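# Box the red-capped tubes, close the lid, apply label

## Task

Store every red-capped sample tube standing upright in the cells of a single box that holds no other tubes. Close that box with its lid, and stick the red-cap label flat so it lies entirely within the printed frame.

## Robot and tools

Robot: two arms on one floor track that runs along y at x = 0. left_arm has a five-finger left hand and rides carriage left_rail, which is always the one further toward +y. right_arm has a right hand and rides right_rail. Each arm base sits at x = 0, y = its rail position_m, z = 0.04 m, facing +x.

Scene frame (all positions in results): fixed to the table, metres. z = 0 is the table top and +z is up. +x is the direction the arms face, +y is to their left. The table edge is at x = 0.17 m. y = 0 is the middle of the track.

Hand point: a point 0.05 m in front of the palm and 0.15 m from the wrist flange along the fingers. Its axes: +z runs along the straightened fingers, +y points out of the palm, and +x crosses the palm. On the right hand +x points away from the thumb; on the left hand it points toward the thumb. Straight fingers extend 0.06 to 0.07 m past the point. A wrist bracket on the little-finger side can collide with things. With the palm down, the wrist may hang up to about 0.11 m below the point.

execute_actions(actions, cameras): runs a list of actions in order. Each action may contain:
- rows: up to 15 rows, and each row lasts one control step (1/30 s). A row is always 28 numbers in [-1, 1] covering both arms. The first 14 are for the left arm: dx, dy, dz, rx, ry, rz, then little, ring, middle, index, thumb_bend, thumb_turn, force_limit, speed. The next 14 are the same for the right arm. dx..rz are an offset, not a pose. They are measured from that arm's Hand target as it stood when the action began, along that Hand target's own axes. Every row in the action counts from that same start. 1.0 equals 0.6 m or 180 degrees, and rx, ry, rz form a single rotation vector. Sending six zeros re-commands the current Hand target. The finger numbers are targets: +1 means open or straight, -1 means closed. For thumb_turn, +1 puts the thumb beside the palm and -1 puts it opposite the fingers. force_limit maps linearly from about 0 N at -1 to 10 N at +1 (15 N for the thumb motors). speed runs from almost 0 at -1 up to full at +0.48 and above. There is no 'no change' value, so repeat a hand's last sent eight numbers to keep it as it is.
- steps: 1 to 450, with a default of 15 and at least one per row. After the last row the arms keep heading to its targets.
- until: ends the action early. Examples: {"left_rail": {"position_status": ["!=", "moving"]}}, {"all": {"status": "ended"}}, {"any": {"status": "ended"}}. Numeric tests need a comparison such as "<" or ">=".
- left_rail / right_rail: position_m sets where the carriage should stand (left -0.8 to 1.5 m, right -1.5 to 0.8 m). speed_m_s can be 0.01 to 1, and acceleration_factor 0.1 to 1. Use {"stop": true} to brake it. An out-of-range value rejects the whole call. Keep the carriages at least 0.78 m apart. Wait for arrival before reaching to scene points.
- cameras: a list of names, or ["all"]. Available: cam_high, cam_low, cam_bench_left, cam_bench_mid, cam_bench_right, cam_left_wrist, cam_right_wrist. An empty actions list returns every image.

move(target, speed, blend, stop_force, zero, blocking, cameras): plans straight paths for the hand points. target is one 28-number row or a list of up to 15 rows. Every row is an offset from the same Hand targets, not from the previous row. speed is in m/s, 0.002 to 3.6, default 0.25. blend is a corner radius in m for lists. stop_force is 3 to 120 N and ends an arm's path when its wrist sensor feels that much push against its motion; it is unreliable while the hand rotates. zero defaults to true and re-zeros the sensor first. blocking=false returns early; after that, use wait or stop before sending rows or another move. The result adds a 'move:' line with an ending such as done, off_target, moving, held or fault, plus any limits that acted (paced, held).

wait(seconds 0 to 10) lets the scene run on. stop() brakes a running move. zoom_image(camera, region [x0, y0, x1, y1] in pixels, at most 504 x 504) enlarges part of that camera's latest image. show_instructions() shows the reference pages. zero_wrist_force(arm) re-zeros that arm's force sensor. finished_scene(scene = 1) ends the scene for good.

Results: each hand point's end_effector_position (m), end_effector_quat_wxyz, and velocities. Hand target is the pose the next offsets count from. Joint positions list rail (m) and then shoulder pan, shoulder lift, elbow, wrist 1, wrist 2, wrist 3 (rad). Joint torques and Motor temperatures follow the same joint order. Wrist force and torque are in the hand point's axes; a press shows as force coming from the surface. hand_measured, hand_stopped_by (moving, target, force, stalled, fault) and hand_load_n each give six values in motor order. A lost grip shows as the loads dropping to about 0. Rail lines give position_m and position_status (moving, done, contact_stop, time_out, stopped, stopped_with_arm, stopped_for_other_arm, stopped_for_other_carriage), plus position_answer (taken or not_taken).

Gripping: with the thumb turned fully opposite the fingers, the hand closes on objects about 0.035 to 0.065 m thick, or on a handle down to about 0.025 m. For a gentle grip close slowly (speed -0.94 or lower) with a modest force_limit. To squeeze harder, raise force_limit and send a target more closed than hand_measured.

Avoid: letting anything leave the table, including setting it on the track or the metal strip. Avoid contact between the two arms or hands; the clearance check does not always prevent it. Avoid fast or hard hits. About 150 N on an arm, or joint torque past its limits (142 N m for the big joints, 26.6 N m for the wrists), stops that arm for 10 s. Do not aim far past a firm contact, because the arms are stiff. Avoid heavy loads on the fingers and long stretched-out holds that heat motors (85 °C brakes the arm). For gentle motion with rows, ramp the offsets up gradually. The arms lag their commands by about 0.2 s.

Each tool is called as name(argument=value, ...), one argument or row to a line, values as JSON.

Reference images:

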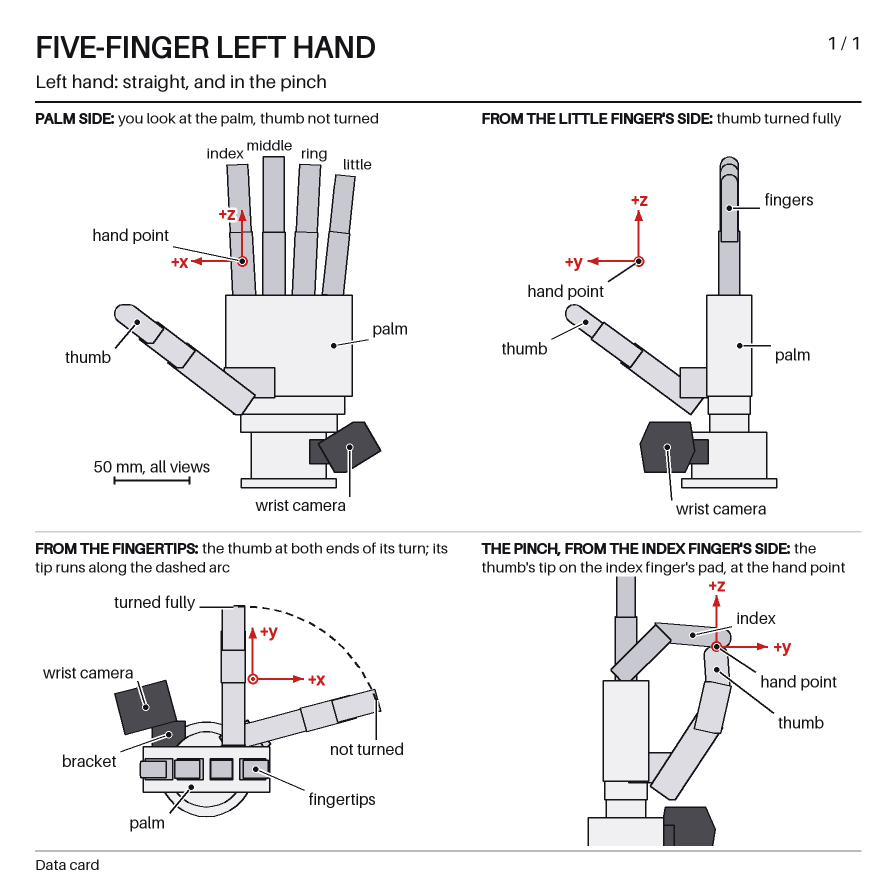

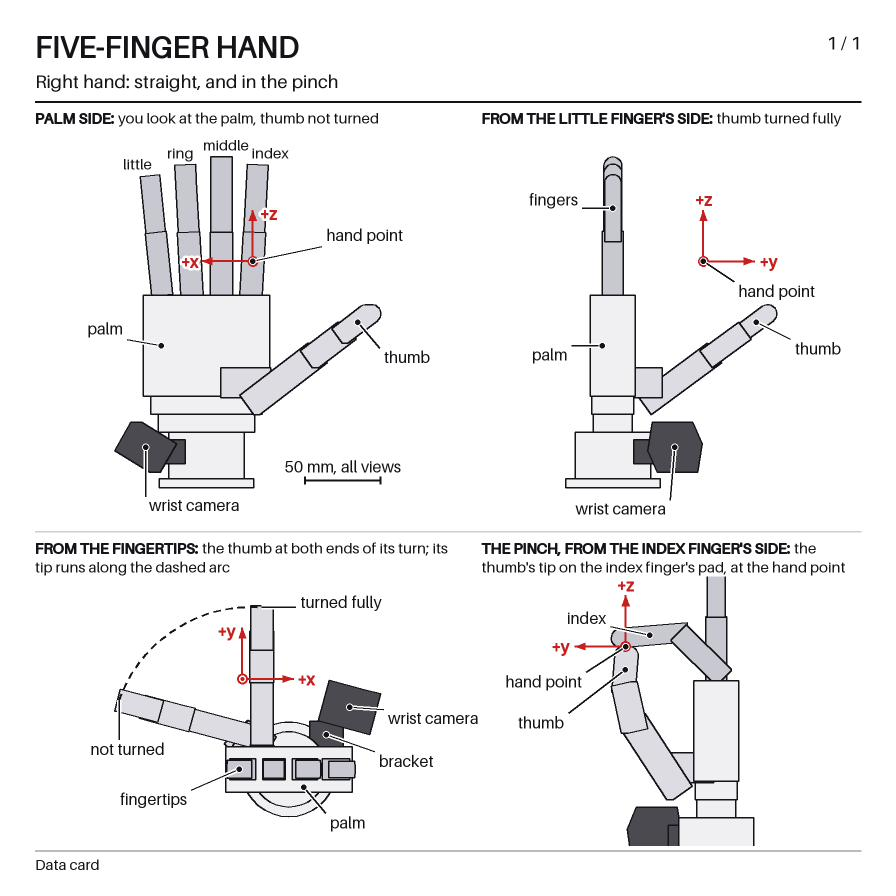

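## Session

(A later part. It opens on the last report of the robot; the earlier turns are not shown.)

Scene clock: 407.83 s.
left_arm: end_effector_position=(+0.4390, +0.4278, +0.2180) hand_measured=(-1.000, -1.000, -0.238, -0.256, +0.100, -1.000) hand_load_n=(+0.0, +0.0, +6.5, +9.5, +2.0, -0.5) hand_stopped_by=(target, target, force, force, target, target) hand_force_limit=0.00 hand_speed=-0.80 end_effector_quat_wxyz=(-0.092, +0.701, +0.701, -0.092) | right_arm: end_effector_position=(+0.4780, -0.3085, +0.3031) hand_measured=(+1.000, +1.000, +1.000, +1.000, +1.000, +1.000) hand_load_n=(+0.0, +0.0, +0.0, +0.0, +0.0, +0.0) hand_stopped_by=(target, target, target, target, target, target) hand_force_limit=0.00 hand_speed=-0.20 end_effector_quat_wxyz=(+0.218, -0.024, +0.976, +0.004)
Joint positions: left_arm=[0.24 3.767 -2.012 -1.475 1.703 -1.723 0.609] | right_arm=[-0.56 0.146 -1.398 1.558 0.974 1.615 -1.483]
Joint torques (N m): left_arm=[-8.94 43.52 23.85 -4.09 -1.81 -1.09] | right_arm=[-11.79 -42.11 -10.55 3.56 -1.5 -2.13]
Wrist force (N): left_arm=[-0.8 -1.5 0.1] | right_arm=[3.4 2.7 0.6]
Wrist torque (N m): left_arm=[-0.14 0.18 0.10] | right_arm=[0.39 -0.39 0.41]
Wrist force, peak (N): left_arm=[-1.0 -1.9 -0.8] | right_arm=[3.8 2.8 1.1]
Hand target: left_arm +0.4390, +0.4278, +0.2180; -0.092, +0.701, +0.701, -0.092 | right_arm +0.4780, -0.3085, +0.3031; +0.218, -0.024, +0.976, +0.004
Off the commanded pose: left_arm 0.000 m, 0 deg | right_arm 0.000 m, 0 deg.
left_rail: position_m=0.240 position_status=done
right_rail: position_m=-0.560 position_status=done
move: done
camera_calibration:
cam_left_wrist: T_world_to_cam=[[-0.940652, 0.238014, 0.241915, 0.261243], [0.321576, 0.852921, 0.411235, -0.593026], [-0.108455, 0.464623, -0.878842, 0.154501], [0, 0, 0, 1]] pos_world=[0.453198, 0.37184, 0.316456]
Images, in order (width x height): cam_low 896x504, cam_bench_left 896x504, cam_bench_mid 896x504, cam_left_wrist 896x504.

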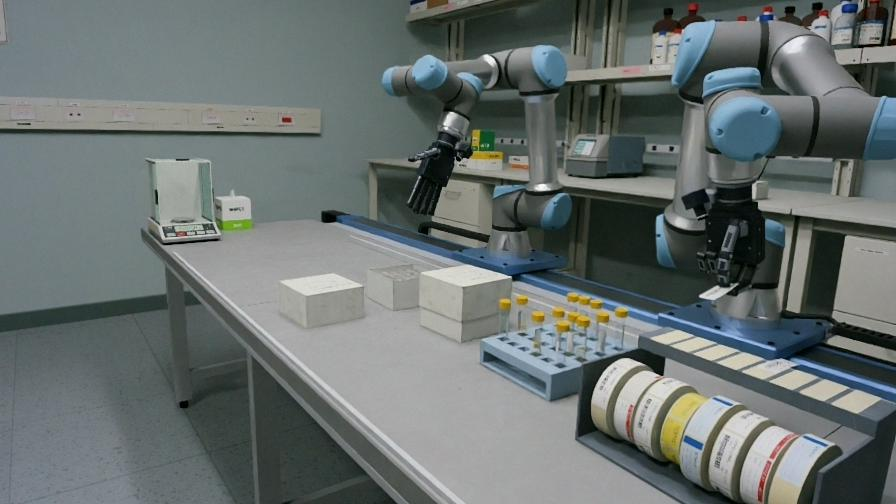

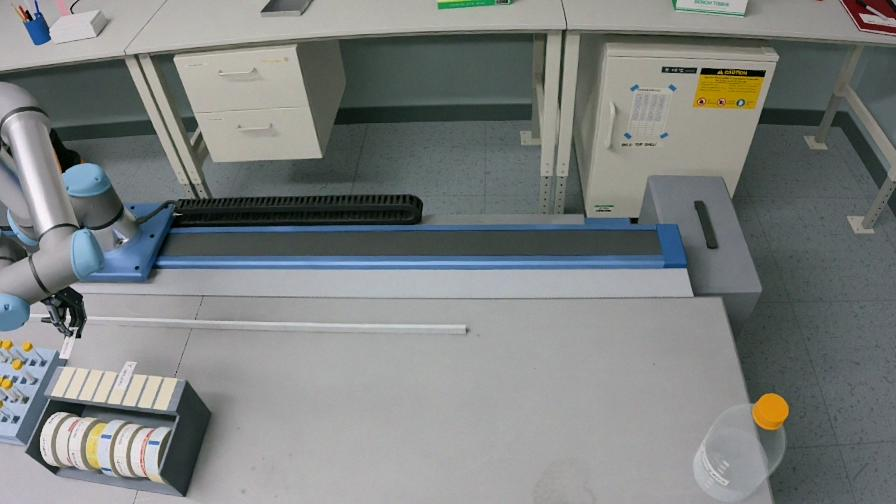

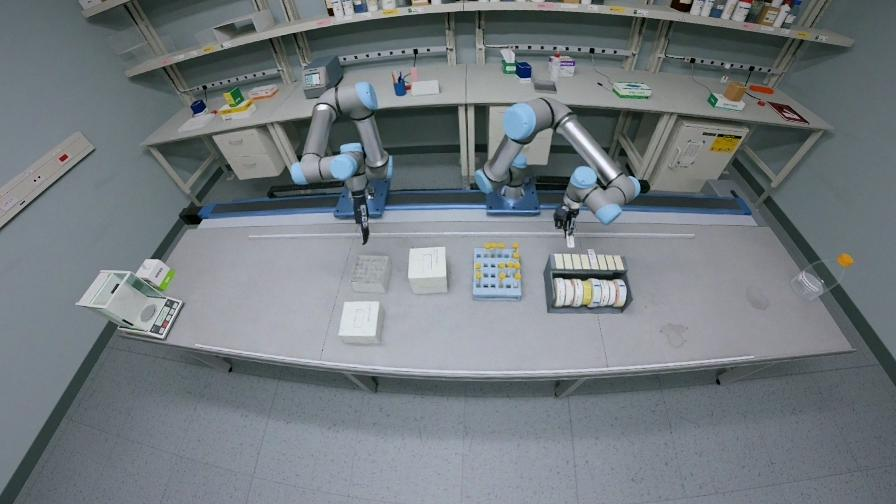

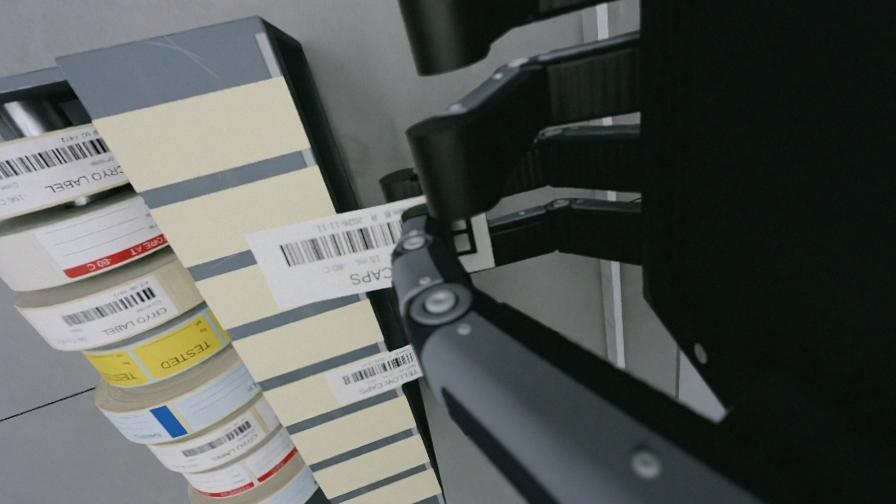

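move(
  target=[
    [-0.8833,0.067,-0.0179,0.0277,-0.0064,-0.0201,-1,-1,-0.6,-0.6,0.1,-1,0,-0.8,-0.0469,-0.0533,0.0591,-0.001,0.1389,0,1,1,1,1,1,1,0,-0.2],
    [-0.9262,0.0933,0.0803,0.0277,-0.0064,-0.0201,-1,-1,-0.6,-0.6,0.1,-1,0,-0.8,-0.0469,-0.0533,0.0591,-0.001,0.1389,0,1,1,1,1,1,1,0,-0.2],
  ],
  speed=[0.4, 0.15],
  blend=0.02,
  cameras=["cam_high","cam_low","cam_bench_mid","cam_bench_left","cam_left_wrist"],
)

zoom_image(
  camera="cam_low",
  region=[410, 205, 520, 305],
)

zoom_image(
  camera="cam_bench_mid",
  region=[395, 215, 465, 290],
)

zoom_image(
  camera="cam_high",
  region=[445, 190, 535, 280],
)

Scene clock: 416.67 s.
left_arm: end_effector_position=(+0.4802, -0.1279, +0.1570) hand_measured=(-1.000, -1.000, -0.238, -0.256, +0.100, -1.000) hand_load_n=(+0.5, +0.5, +7.0, +9.5, +2.0, -0.5) hand_stopped_by=(target, target, force, force, target, target) hand_force_limit=0.00 hand_speed=-0.80 end_effector_quat_wxyz=(-0.118, +0.673, +0.719, -0.126) | right_arm: end_effector_position=(+0.5200, -0.3385, +0.2830) hand_measured=(+1.000, +1.000, +1.000, +1.000, +1.000, +1.000) hand_load_n=(+0.0, +0.0, +0.0, +0.0, +0.0, +0.0) hand_stopped_by=(target, target, target, target, target, target) hand_force_limit=0.00 hand_speed=-0.20 end_effector_quat_wxyz=(+0.001, -0.024, +1.000, +0.000)
Joint positions: left_arm=[0.24 2.689 -2.508 -0.817 1.449 -1.401 -0.492] | right_arm=[-0.56 0.054 -1.057 1.158 1.468 1.571 -1.566]
Joint torques (N m): left_arm=[-9.06 46.36 24.33 -1.45 1.79 -1.1] | right_arm=[-11.62 -29.26 -25.08 4.37 1.96 -2.25]
Wrist force (N): left_arm=[-0.4 -1.3 0.3] | right_arm=[2.4 2.8 1.3]
Wrist torque (N m): left_arm=[-0.13 0.11 0.16] | right_arm=[0.38 -0.39 0.37]
Wrist force, peak (N): left_arm=[-2.1 -1.3 -0.4] | right_arm=[3.9 2.8 1.1]
Hand target: left_arm +0.4802, -0.1280, +0.1569; -0.118, +0.673, +0.719, -0.126 | right_arm +0.5200, -0.3385, +0.2830; +0.001, -0.024, +1.000, +0.000
Off the commanded pose: left_arm 0.000 m, 0 deg | right_arm 0.000 m, 0 deg.
left_rail: position_m=0.240 position_status=done
right_rail: position_m=-0.560 position_status=done
move: done
camera_calibration:
cam_left_wrist: T_world_to_cam=[[-0.929808, 0.176831, 0.322781, 0.421309], [0.298798, 0.874743, 0.381504, -0.0888282], [-0.214889, 0.451172, -0.866179, 0.410923], [0, 0, 0, 1]] pos_world=[0.50658, -0.182196, 0.253831]
Images, in order (width x height): cam_high 896x504, cam_low 896x504, cam_bench_left 896x504, cam_bench_mid 896x504, cam_left_wrist 896x504.

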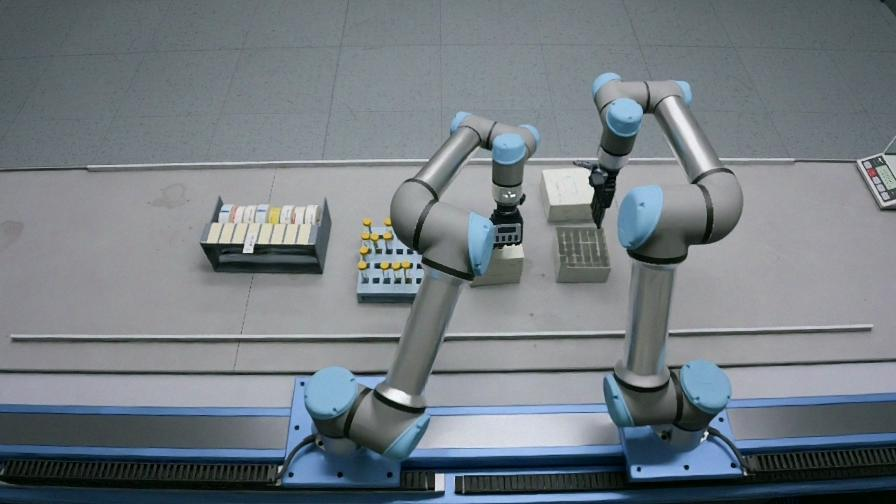

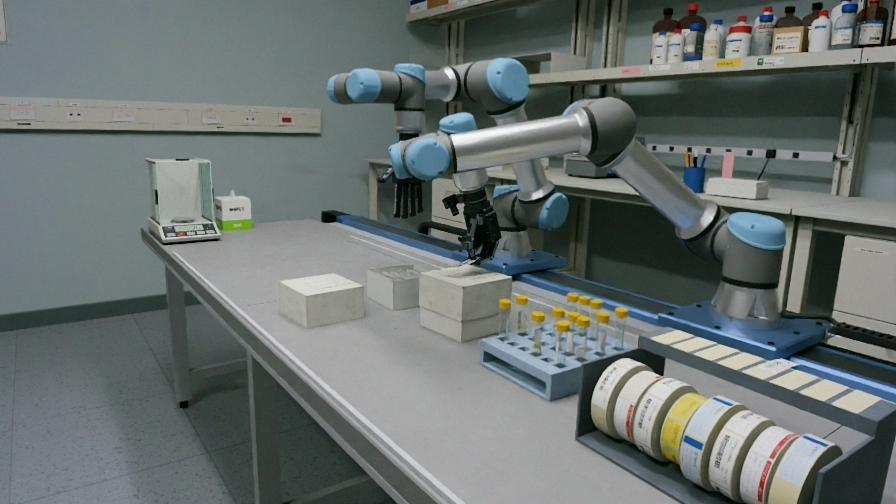

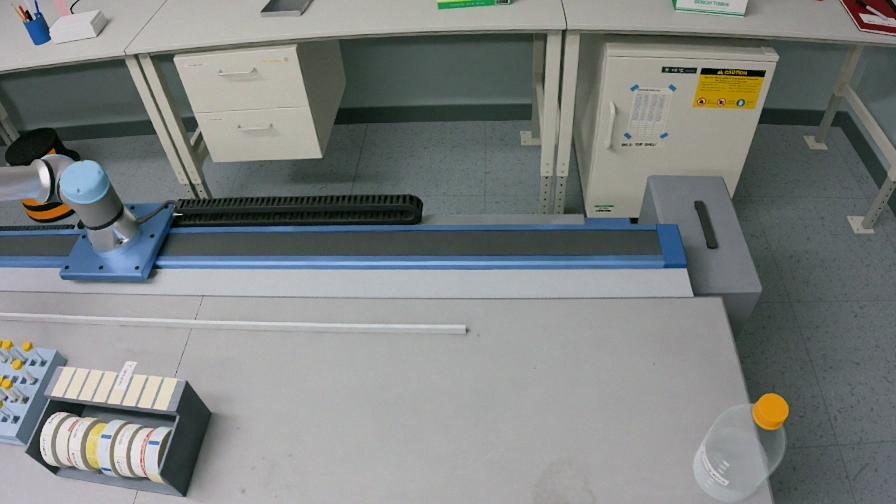

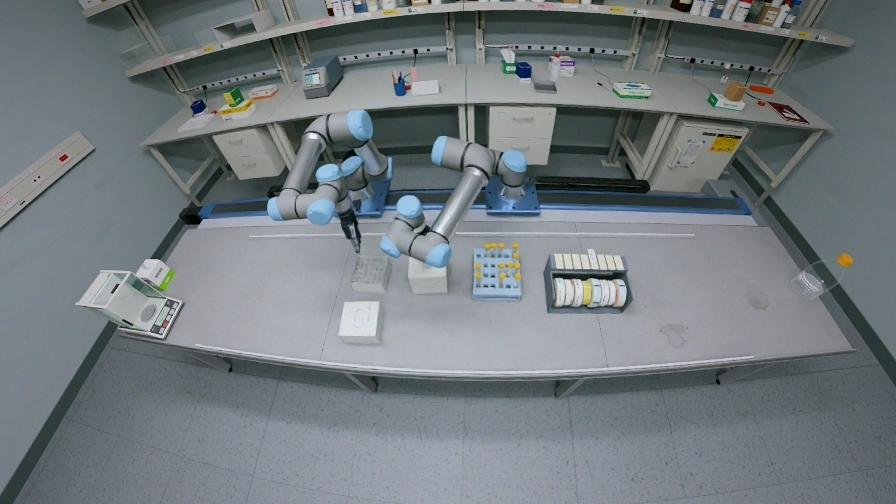

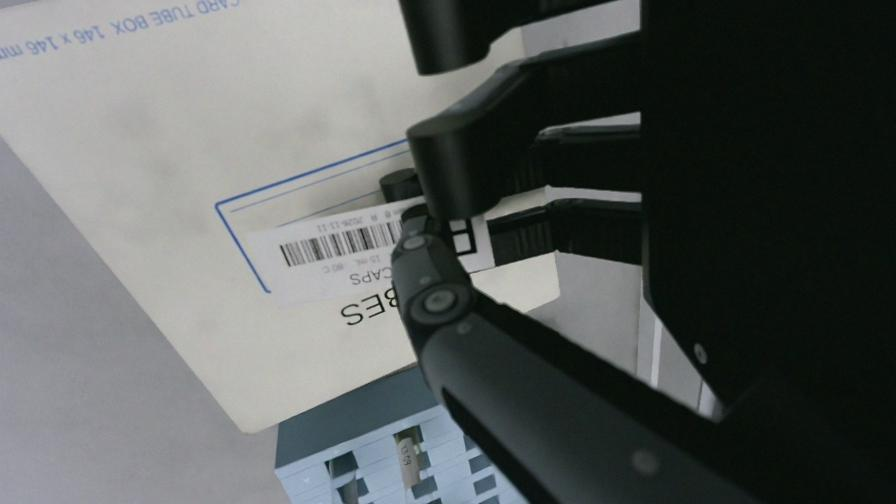

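Scaled by 4.582 from the camera's 896x504 image, which has a finer 1280x720 frame.

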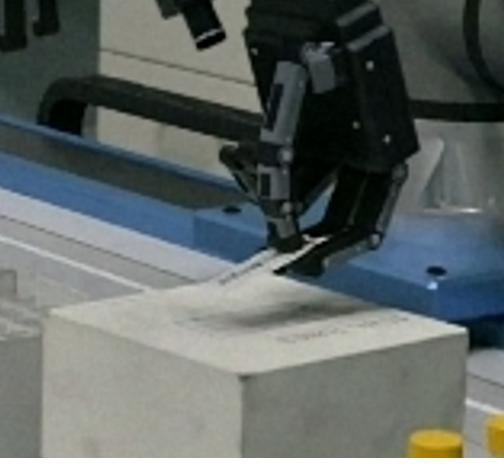

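Scaled by 6.720 from the camera's 896x504 image, which has a finer 1280x720 frame.

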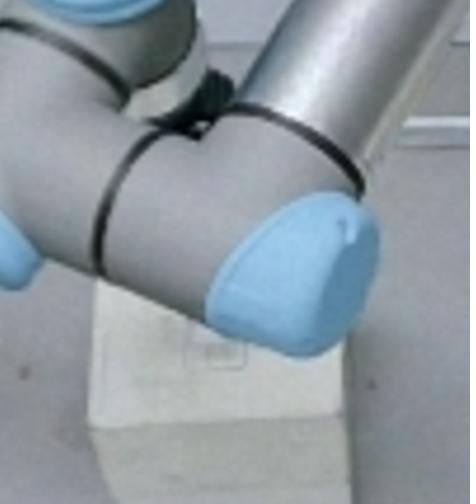

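Scaled by 5.600 from the camera's 896x504 image, which has a finer 1280x720 frame.

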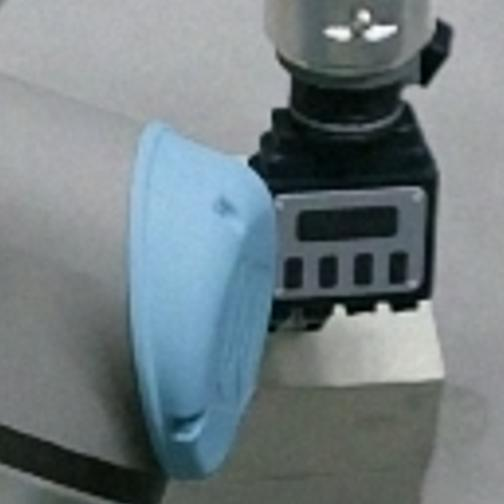

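move(
  target=[-0.006,0.01,0.0228,0,-0.0032,-0.0089,-1,-1,-0.6,-0.6,0.1,-1,0,-0.8,0,0,0,0,0,0,1,1,1,1,1,1,0,-0.2],
  speed=0.06,
)

move(
  target=[0,0.008,0.0219,0,0,0,-1,-1,-0.6,-0.6,0.1,-1,0,-0.8,0,0,0,0,0,0,1,1,1,1,1,1,0,-0.2],
  speed=0.025,
  stop_force=3,
  cameras=["cam_high","cam_low","cam_bench_mid","cam_left_wrist"],
)

zoom_image(
  camera="cam_low",
  region=[430, 225, 510, 305],
)

Scene clock: 420.20 s.
left_arm: end_effector_position=(+0.4814, -0.1315, +0.1421) hand_measured=(-1.000, -1.000, -0.238, -0.256, +0.100, -1.000) hand_load_n=(+0.0, +0.0, +6.5, +9.5, +2.0, -0.5) hand_stopped_by=(target, target, force, force, target, target) hand_force_limit=0.00 hand_speed=-0.80 end_effector_quat_wxyz=(-0.116, +0.663, +0.729, -0.128) | right_arm: end_effector_position=(+0.5200, -0.3385, +0.2830) hand_measured=(+1.000, +1.000, +1.000, +1.000, +1.000, +1.000) hand_load_n=(+0.0, +0.0, +0.0, +0.0, +0.0, +0.0) hand_stopped_by=(target, target, target, target, target, target) hand_force_limit=0.00 hand_speed=-0.20 end_effector_quat_wxyz=(+0.001, -0.024, +1.000, +0.000)
Joint positions: left_arm=[0.24 2.687 -2.528 -0.816 1.474 -1.391 -0.523] | right_arm=[-0.56 0.054 -1.057 1.158 1.468 1.571 -1.566]
Joint torques (N m): left_arm=[-9.09 47.35 23.78 -1.51 1.89 -1.16] | right_arm=[-11.64 -29.68 -25.31 4.35 1.83 -2.09]
Wrist force (N): left_arm=[-0.6 -1.2 0.2] | right_arm=[2.4 2.6 1.6]
Wrist torque (N m): left_arm=[-0.11 0.15 0.16] | right_arm=[0.33 -0.39 0.37]
Wrist force, peak (N): left_arm=[-0.5 -1.6 0.2] | right_arm=[2.8 3.0 1.8]
Hand target: left_arm +0.4814, -0.1315, +0.1420; -0.116, +0.662, +0.729, -0.128 | right_arm +0.5200, -0.3385, +0.2830; +0.001, -0.024, +1.000, +0.000
Off the commanded pose: left_arm 0.000 m, 0 deg | right_arm 0.000 m, 0 deg.
left_rail: position_m=0.240 position_status=done
right_rail: position_m=-0.560 position_status=done
move: done

Scene clock: 421.50 s.
left_arm: end_effector_position=(+0.4815, -0.1315, +0.1372) hand_measured=(-1.000, -1.000, -0.238, -0.256, +0.100, -1.000) hand_load_n=(+0.0, +0.0, +5.5, +9.5, +2.0, -0.5) hand_stopped_by=(target, target, force, force, target, target) hand_force_limit=0.00 hand_speed=-0.80 end_effector_quat_wxyz=(-0.116, +0.662, +0.729, -0.128) | right_arm: end_effector_position=(+0.5200, -0.3385, +0.2830) hand_measured=(+1.000, +1.000, +1.000, +1.000, +1.000, +1.000) hand_load_n=(+0.0, +0.0, +0.0, +0.0, +0.0, +0.0) hand_stopped_by=(target, target, target, target, target, target) hand_force_limit=0.00 hand_speed=-0.20 end_effector_quat_wxyz=(+0.001, -0.024, +1.000, +0.000)
Joint positions: left_arm=[0.24 2.687 -2.531 -0.823 1.483 -1.391 -0.523] | right_arm=[-0.56 0.054 -1.057 1.158 1.468 1.571 -1.566]
Joint torques (N m): left_arm=[-6.33 59.61 23.18 -4 1.05 -0.63] | right_arm=[-10.76 -29.88 -25.85 4.31 1.76 -2.15]
Wrist force (N): left_arm=[-0.2 -2.6 -3.0] | right_arm=[2.2 2.9 1.6]
Wrist torque (N m): left_arm=[-0.17 0.02 0.21] | right_arm=[0.38 -0.37 0.37]
Wrist force, peak (N): left_arm=[-0.1 -7.8 -13.1] | right_arm=[2.7 2.9 1.9]
Hand target: left_arm +0.4815, -0.1315, +0.1372; -0.116, +0.662, +0.729, -0.128 (not the last commanded pose) | right_arm +0.5200, -0.3385, +0.2830; +0.001, -0.024, +1.000, +0.000
Off the commanded pose: left_arm 0.009 m, 0 deg | right_arm 0.000 m, 0 deg.
left_rail: position_m=0.240 position_status=done
right_rail: position_m=-0.560 position_status=done
move: contact (left_arm)
camera_calibration:
cam_left_wrist: T_world_to_cam=[[-0.93463, 0.149078, 0.322866, 0.428056], [0.272708, 0.883162, 0.381649, -0.0649519], [-0.228248, 0.444749, -0.866084, 0.401285], [0, 0, 0, 1]] pos_world=[0.509379, -0.184922, 0.234131]
Images, in order (width x height): cam_high 896x504, cam_low 896x504, cam_bench_mid 896x504, cam_left_wrist 896x504.

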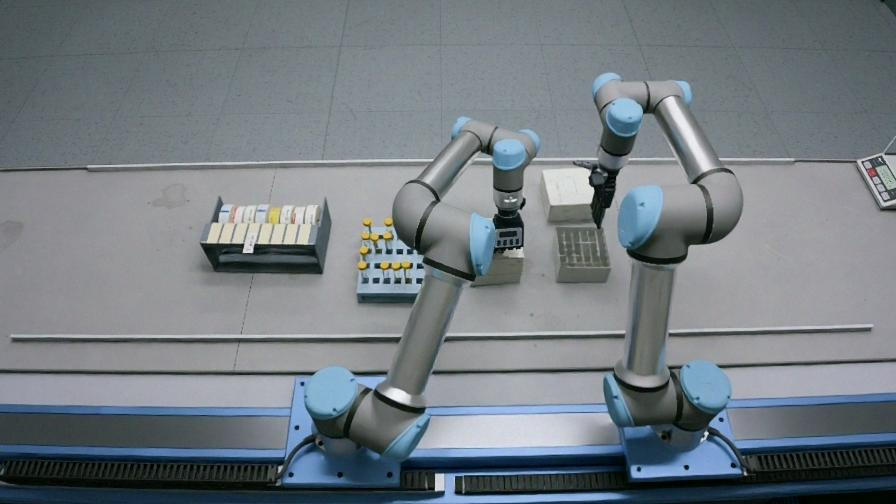

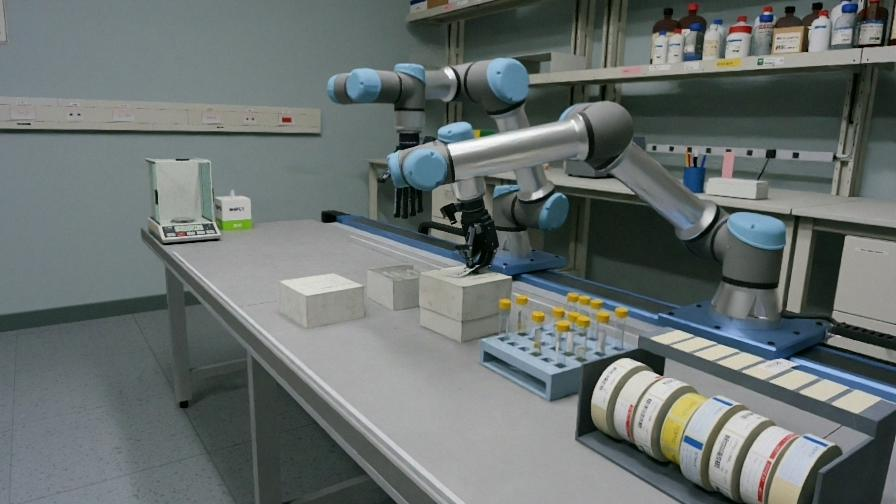

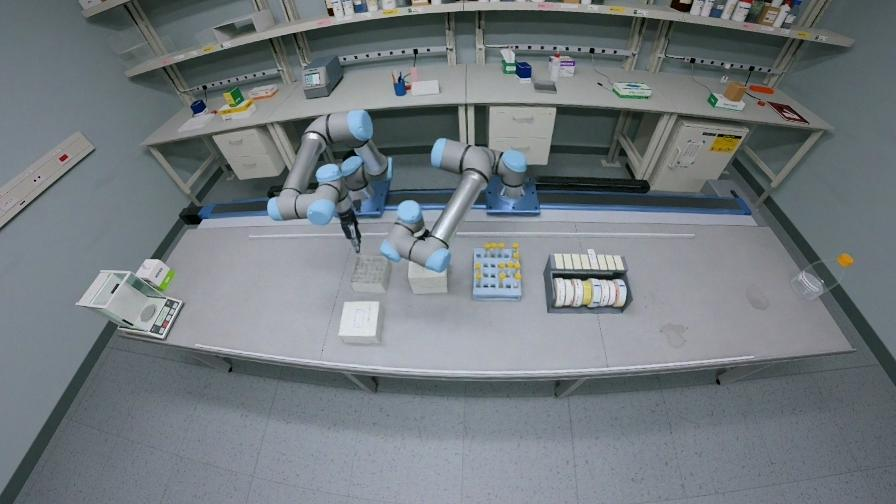

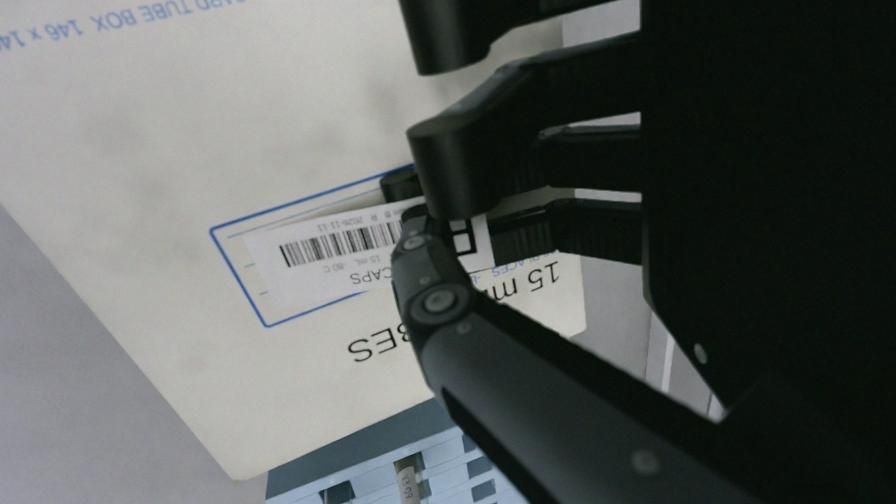

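Scaled by 6.300 from the camera's 896x504 image, which has a finer 1280x720 frame.

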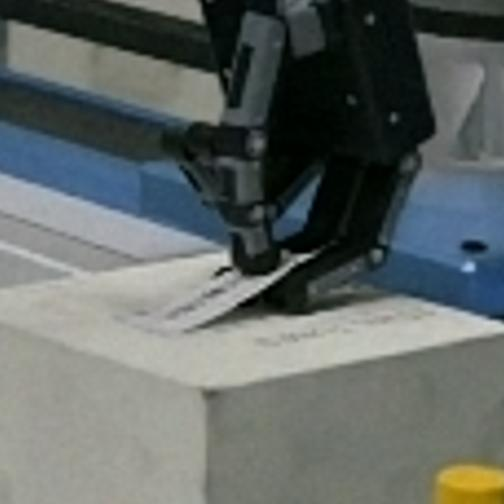

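move(
  target=[
    [0,0,0,0,0,0,-1,-1,-0.19,-0.21,1,-1,0,-0.4,0,0,0,0,0,0,1,1,1,1,1,1,0,-0.2],
    [0,-0.05,0,0,0,0,-1,-1,-0.19,-0.21,1,-1,0,-0.4,0,0,0,0,0,0,1,1,1,1,1,1,0,-0.2],
    [0,-0.0667,-0.03,0,0,0,-1,-1,-0.19,-0.21,1,-1,0,-0.4,0,0,0,0,0,0,1,1,1,1,1,1,0,-0.2],
  ],
  speed=[0.05, 0.08, 0.15],
  blend=[0, 0.003, 0],
  cameras=["cam_high","cam_low","cam_bench_mid","cam_left_wrist"],
)

zoom_image(
  camera="cam_low",
  region=[430, 225, 510, 305],
)

Scene clock: 430.33 s.
left_arm: end_effector_position=(+0.4501, -0.1345, +0.1677) hand_measured=(-1.000, -1.000, -0.208, -0.210, +1.000, -1.000) hand_load_n=(+0.0, +0.0, +0.5, +0.0, +0.0, +0.0) hand_stopped_by=(target, target, stalled, target, target, target) hand_force_limit=0.00 hand_speed=-0.40 end_effector_quat_wxyz=(-0.116, +0.662, +0.729, -0.128) | right_arm: end_effector_position=(+0.5200, -0.3385, +0.2830) hand_measured=(+1.000, +1.000, +1.000, +1.000, +1.000, +1.000) hand_load_n=(+0.0, +0.0, +0.0, +0.0, +0.0, +0.0) hand_stopped_by=(target, target, target, target, target, target) hand_force_limit=0.00 hand_speed=-0.20 end_effector_quat_wxyz=(+0.001, -0.024, +1.000, +0.000)
Joint positions: left_arm=[0.24 2.66 -2.442 -0.909 1.485 -1.384 -0.549] | right_arm=[-0.56 0.054 -1.057 1.158 1.468 1.571 -1.566]
Joint torques (N m): left_arm=[-8.92 58.47 24.57 -4.39 1.87 -1.11] | right_arm=[-11.9 -29.85 -25.25 4.39 1.75 -2.19]
Wrist force (N): left_arm=[-0.3 -0.9 -0.1] | right_arm=[2.3 2.9 1.9]
Wrist torque (N m): left_arm=[-0.02 0.07 0.18] | right_arm=[0.35 -0.40 0.38]
Wrist force, peak (N): left_arm=[-0.2 -6.5 -12.9] | right_arm=[2.5 3.2 2.1]
Hand target: left_arm +0.4501, -0.1345, +0.1678; -0.116, +0.662, +0.729, -0.128 | right_arm +0.5200, -0.3385, +0.2830; +0.001, -0.024, +1.000, +0.000
Off the commanded pose: left_arm 0.000 m, 0 deg | right_arm 0.000 m, 0 deg.
left_rail: position_m=0.240 position_status=done
right_rail: position_m=-0.560 position_status=done
move: done
camera_calibration:
cam_left_wrist: T_world_to_cam=[[-0.93463, 0.149078, 0.322866, 0.389434], [0.272708, 0.883162, 0.381649, -0.0653688], [-0.228248, 0.444749, -0.866084, 0.421804], [0, 0, 0, 1]] pos_world=[0.478079, -0.187922, 0.264531]
Images, in order (width x height): cam_high 896x504, cam_low 896x504, cam_bench_mid 896x504, cam_left_wrist 896x504.

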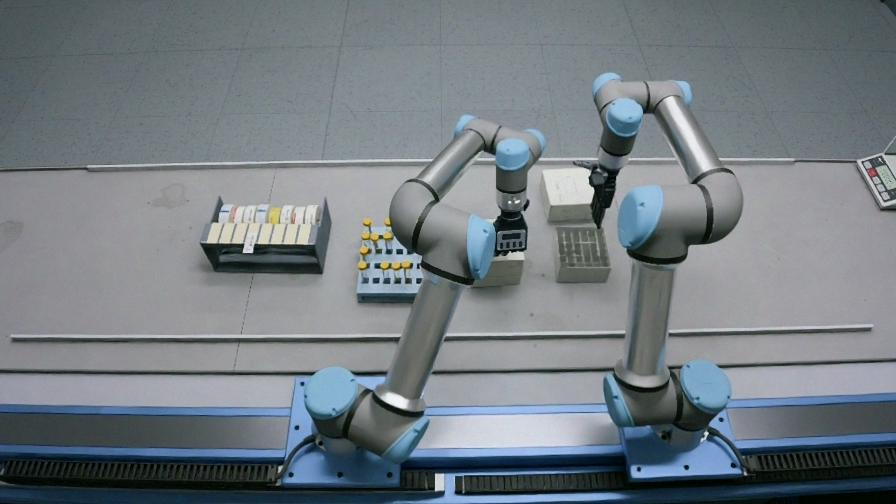

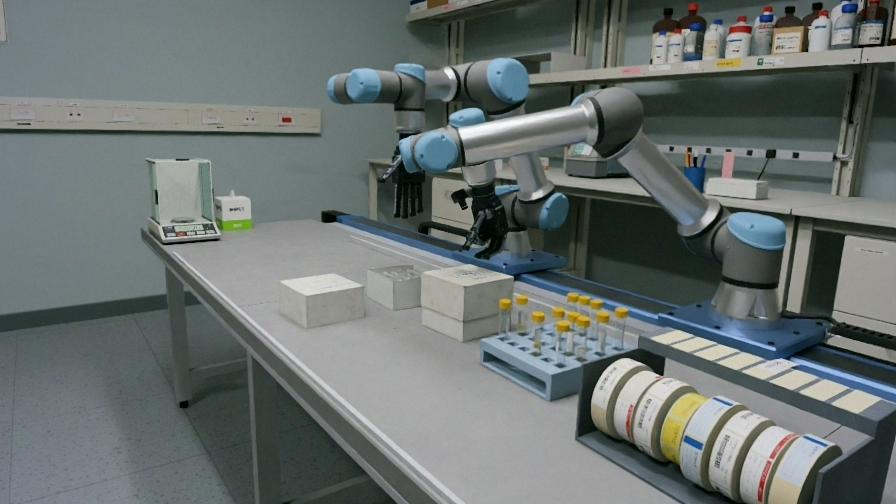

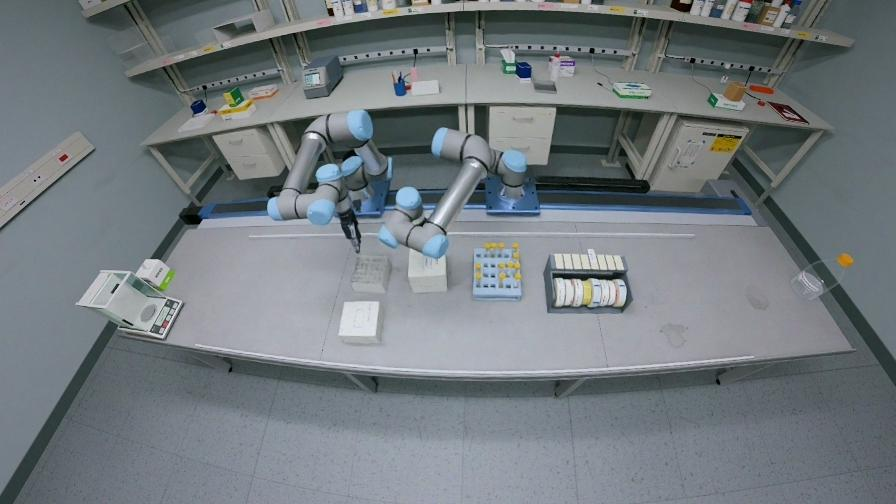

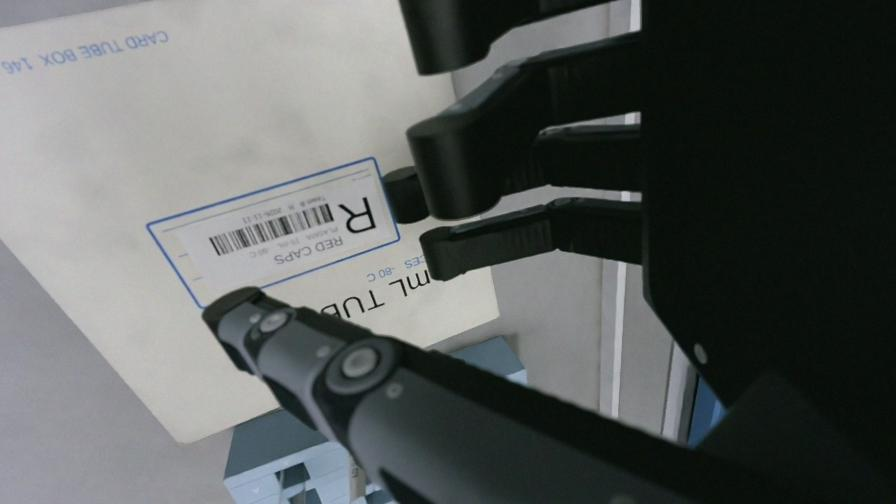

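Scaled by 6.300 from the camera's 896x504 image, which has a finer 1280x720 frame.

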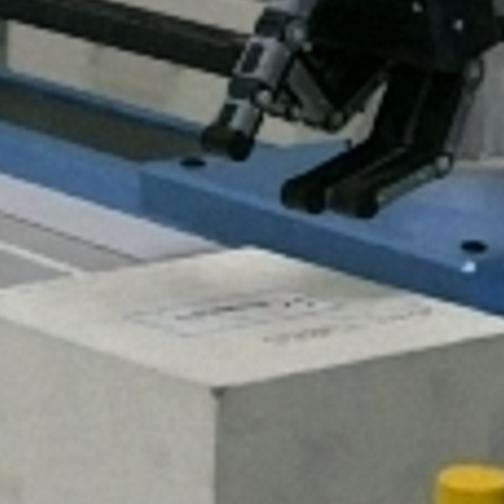

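zoom_image(
  camera="cam_left_wrist",
  region=[130, 140, 430, 320],
)

zoom_image(
  camera="cam_low",
  region=[410, 245, 530, 345],
)

Scaled by 1.680 from the camera's 896x504 image, which has a finer 1280x720 frame.

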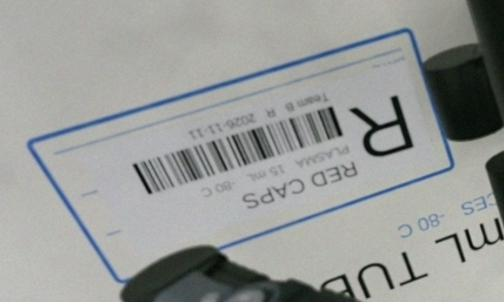

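Scaled by 4.200 from the camera's 896x504 image, which has a finer 1280x720 frame.

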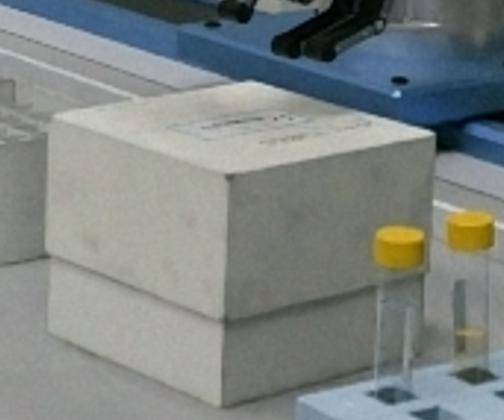

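zoom_image(
  camera="cam_left_wrist",
  region=[320, 145, 420, 255],
)

zoom_image(
  camera="cam_left_wrist",
  region=[140, 190, 260, 310],
)

Scaled by 4.582 from the camera's 896x504 image, which has a finer 1280x720 frame.

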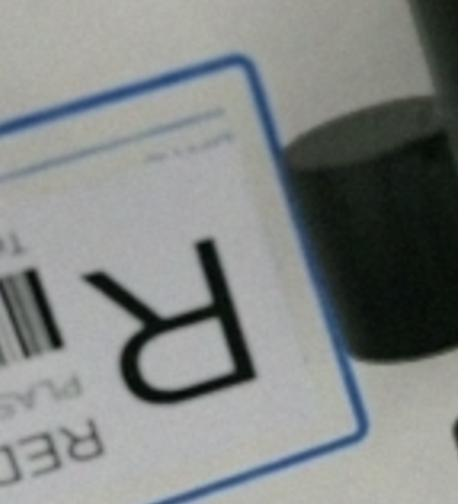

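Scaled by 4.200 from the camera's 896x504 image, which has a finer 1280x720 frame.

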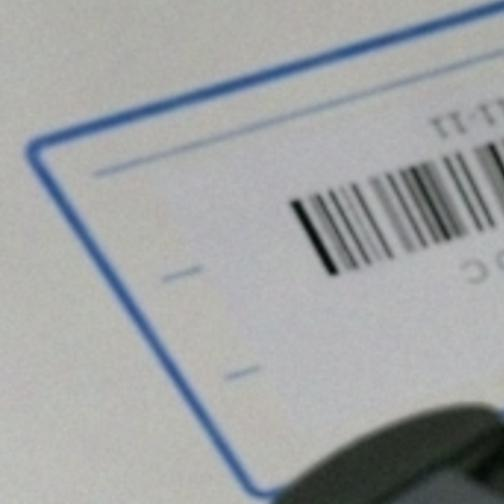

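move(
  target=[0.0027,0.0944,-0.0205,-0.0889,0,0,-1,-1,-0.19,-0.21,1,-1,0,-0.4,0,0,0,0,0,0,1,1,1,1,1,1,0,-0.2],
  speed=0.2,
)

move(
  target=[0,0.0037,0.0532,0,0,0,-1,-1,-0.19,-0.21,1,-1,0,-0.4,0,0,0,0,0,0,1,1,1,1,1,1,0,-0.2],
  speed=0.035,
  stop_force=8,
  cameras=["cam_low","cam_left_wrist","cam_bench_mid"],
)

zoom_image(
  camera="cam_low",
  region=[430, 205, 530, 305],
)

Scene clock: 439.90 s.
left_arm: end_effector_position=(+0.5071, -0.1274, +0.1601) hand_measured=(-1.000, -1.000, -0.208, -0.210, +1.000, -1.000) hand_load_n=(+0.0, +0.0, +0.0, +0.0, -0.5, +0.0) hand_stopped_by=(target, target, stalled, target, target, target) hand_force_limit=0.00 hand_speed=-0.40 end_effector_quat_wxyz=(-0.023, +0.672, +0.740, -0.025) | right_arm: end_effector_position=(+0.5200, -0.3385, +0.2830) hand_measured=(+1.000, +1.000, +1.000, +1.000, +1.000, +1.000) hand_load_n=(+0.0, +0.0, +0.0, +0.0, +0.0, +0.0) hand_stopped_by=(target, target, target, target, target, target) hand_force_limit=0.00 hand_speed=-0.20 end_effector_quat_wxyz=(+0.001, -0.024, +1.000, +0.000)
Joint positions: left_arm=[0.24 2.649 -2.413 -0.927 1.712 -1.533 -0.587] | right_arm=[-0.56 0.054 -1.057 1.158 1.468 1.571 -1.566]
Joint torques (N m): left_arm=[-8.79 58.9 9 -1.41 -1.49 -1.14] | right_arm=[-11.5 -29.78 -24.88 4.42 1.66 -2.17]
Wrist force (N): left_arm=[-0.6 -0.9 -0.1] | right_arm=[2.4 2.6 1.5]
Wrist torque (N m): left_arm=[-0.04 0.13 0.14] | right_arm=[0.34 -0.41 0.38]
Wrist force, peak (N): left_arm=[-0.5 -1.5 -0.2] | right_arm=[2.5 3.0 2.0]
Hand target: left_arm +0.5071, -0.1274, +0.1601; -0.023, +0.672, +0.740, -0.025 | right_arm +0.5200, -0.3385, +0.2830; +0.001, -0.024, +1.000, +0.000
Off the commanded pose: left_arm 0.000 m, 0 deg | right_arm 0.000 m, 0 deg.
left_rail: position_m=0.240 position_status=done
right_rail: position_m=-0.560 position_status=done
move: done

Scene clock: 441.80 s.
left_arm: end_effector_position=(+0.5071, -0.1274, +0.1372) hand_measured=(-1.000, -1.000, -0.208, -0.210, +1.000, -1.000) hand_load_n=(+0.0, +0.0, +0.0, -2.5, +0.0, +0.0) hand_stopped_by=(target, target, stalled, target, target, target) hand_force_limit=0.00 hand_speed=-0.40 end_effector_quat_wxyz=(-0.023, +0.672, +0.740, -0.025) | right_arm: end_effector_position=(+0.5200, -0.3385, +0.2830) hand_measured=(+1.000, +1.000, +1.000, +1.000, +1.000, +1.000) hand_load_n=(+0.0, +0.0, +0.0, +0.0, +0.0, +0.0) hand_stopped_by=(target, target, target, target, target, target) hand_force_limit=0.00 hand_speed=-0.20 end_effector_quat_wxyz=(+0.001, -0.024, +1.000, +0.000)
Joint positions: left_arm=[0.24 2.649 -2.428 -0.96 1.759 -1.533 -0.587] | right_arm=[-0.56 0.054 -1.057 1.158 1.468 1.571 -1.566]
Joint torques (N m): left_arm=[-5.85 55.82 23.67 -3.41 1.82 -0.44] | right_arm=[-11.64 -29.58 -24.76 4.33 1.69 -2.05]
Wrist force (N): left_arm=[-0.7 -1.0 -5.9] | right_arm=[2.6 2.7 2.0]
Wrist torque (N m): left_arm=[0.19 0.12 0.13] | right_arm=[0.32 -0.44 0.39]
Wrist force, peak (N): left_arm=[-1.0 -5.3 -47.5] | right_arm=[2.6 3.1 1.7]
Hand target: left_arm +0.5071, -0.1274, +0.1372; -0.023, +0.672, +0.740, -0.025 (not the last commanded pose) | right_arm +0.5200, -0.3385, +0.2830; +0.001, -0.024, +1.000, +0.000
Off the commanded pose: left_arm 0.009 m, 0 deg | right_arm 0.000 m, 0 deg.
left_rail: position_m=0.240 position_status=done
right_rail: position_m=-0.560 position_status=done
move: contact (left_arm)
camera_calibration:
cam_left_wrist: T_world_to_cam=[[-0.987882, 0.144001, 0.0579048, 0.514182], [0.154333, 0.871835, 0.46485, -0.0283852], [0.0164555, 0.468154, -0.883494, 0.286584], [0, 0, 0, 1]] pos_world=[0.507616, -0.183461, 0.236616]
Images, in order (width x height): cam_low 896x504, cam_bench_mid 896x504, cam_left_wrist 896x504.

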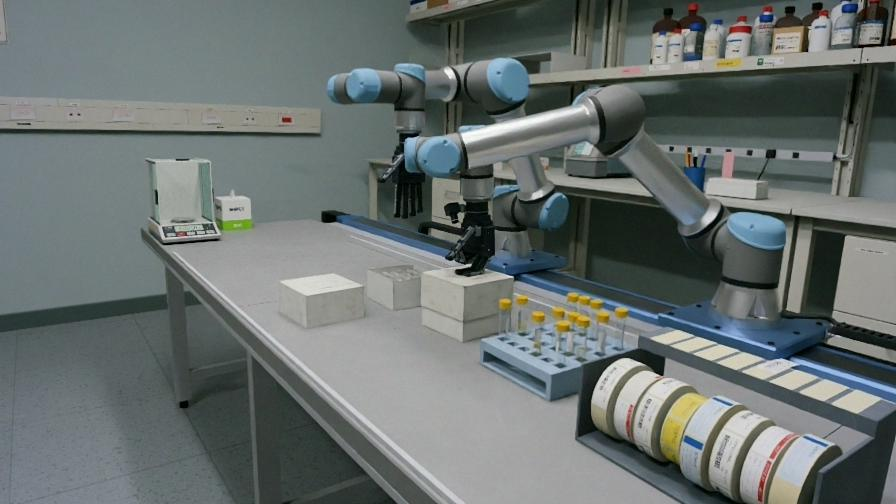

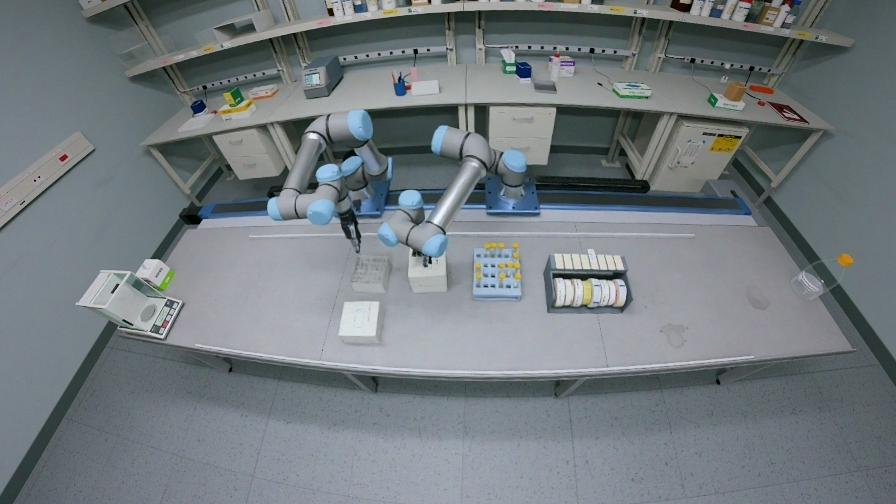

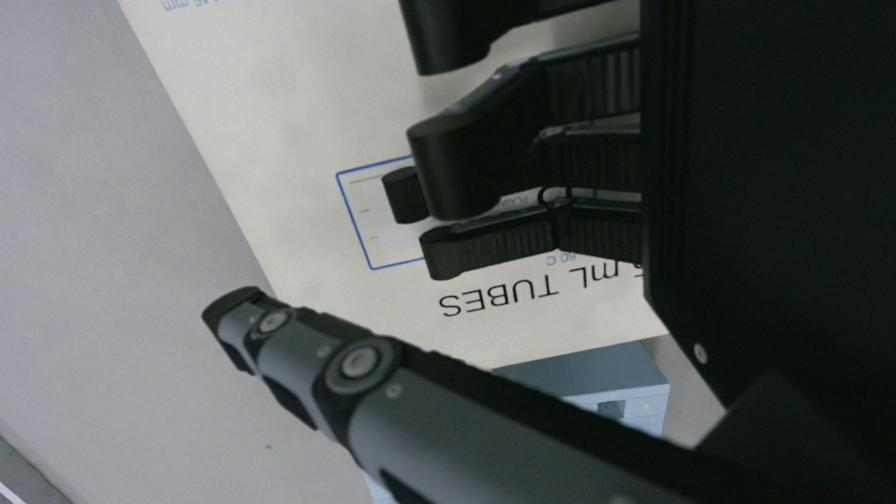

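Scaled by 5.040 from the camera's 896x504 image, which has a finer 1280x720 frame.

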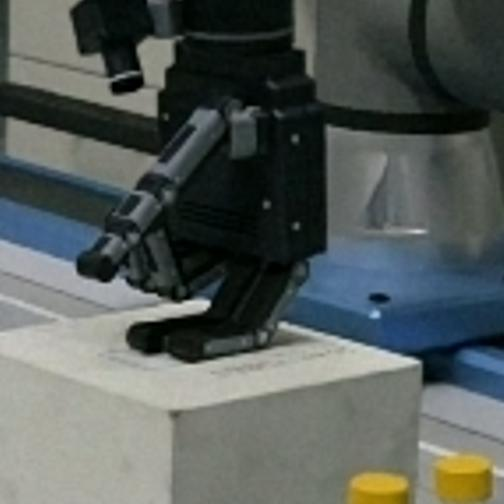

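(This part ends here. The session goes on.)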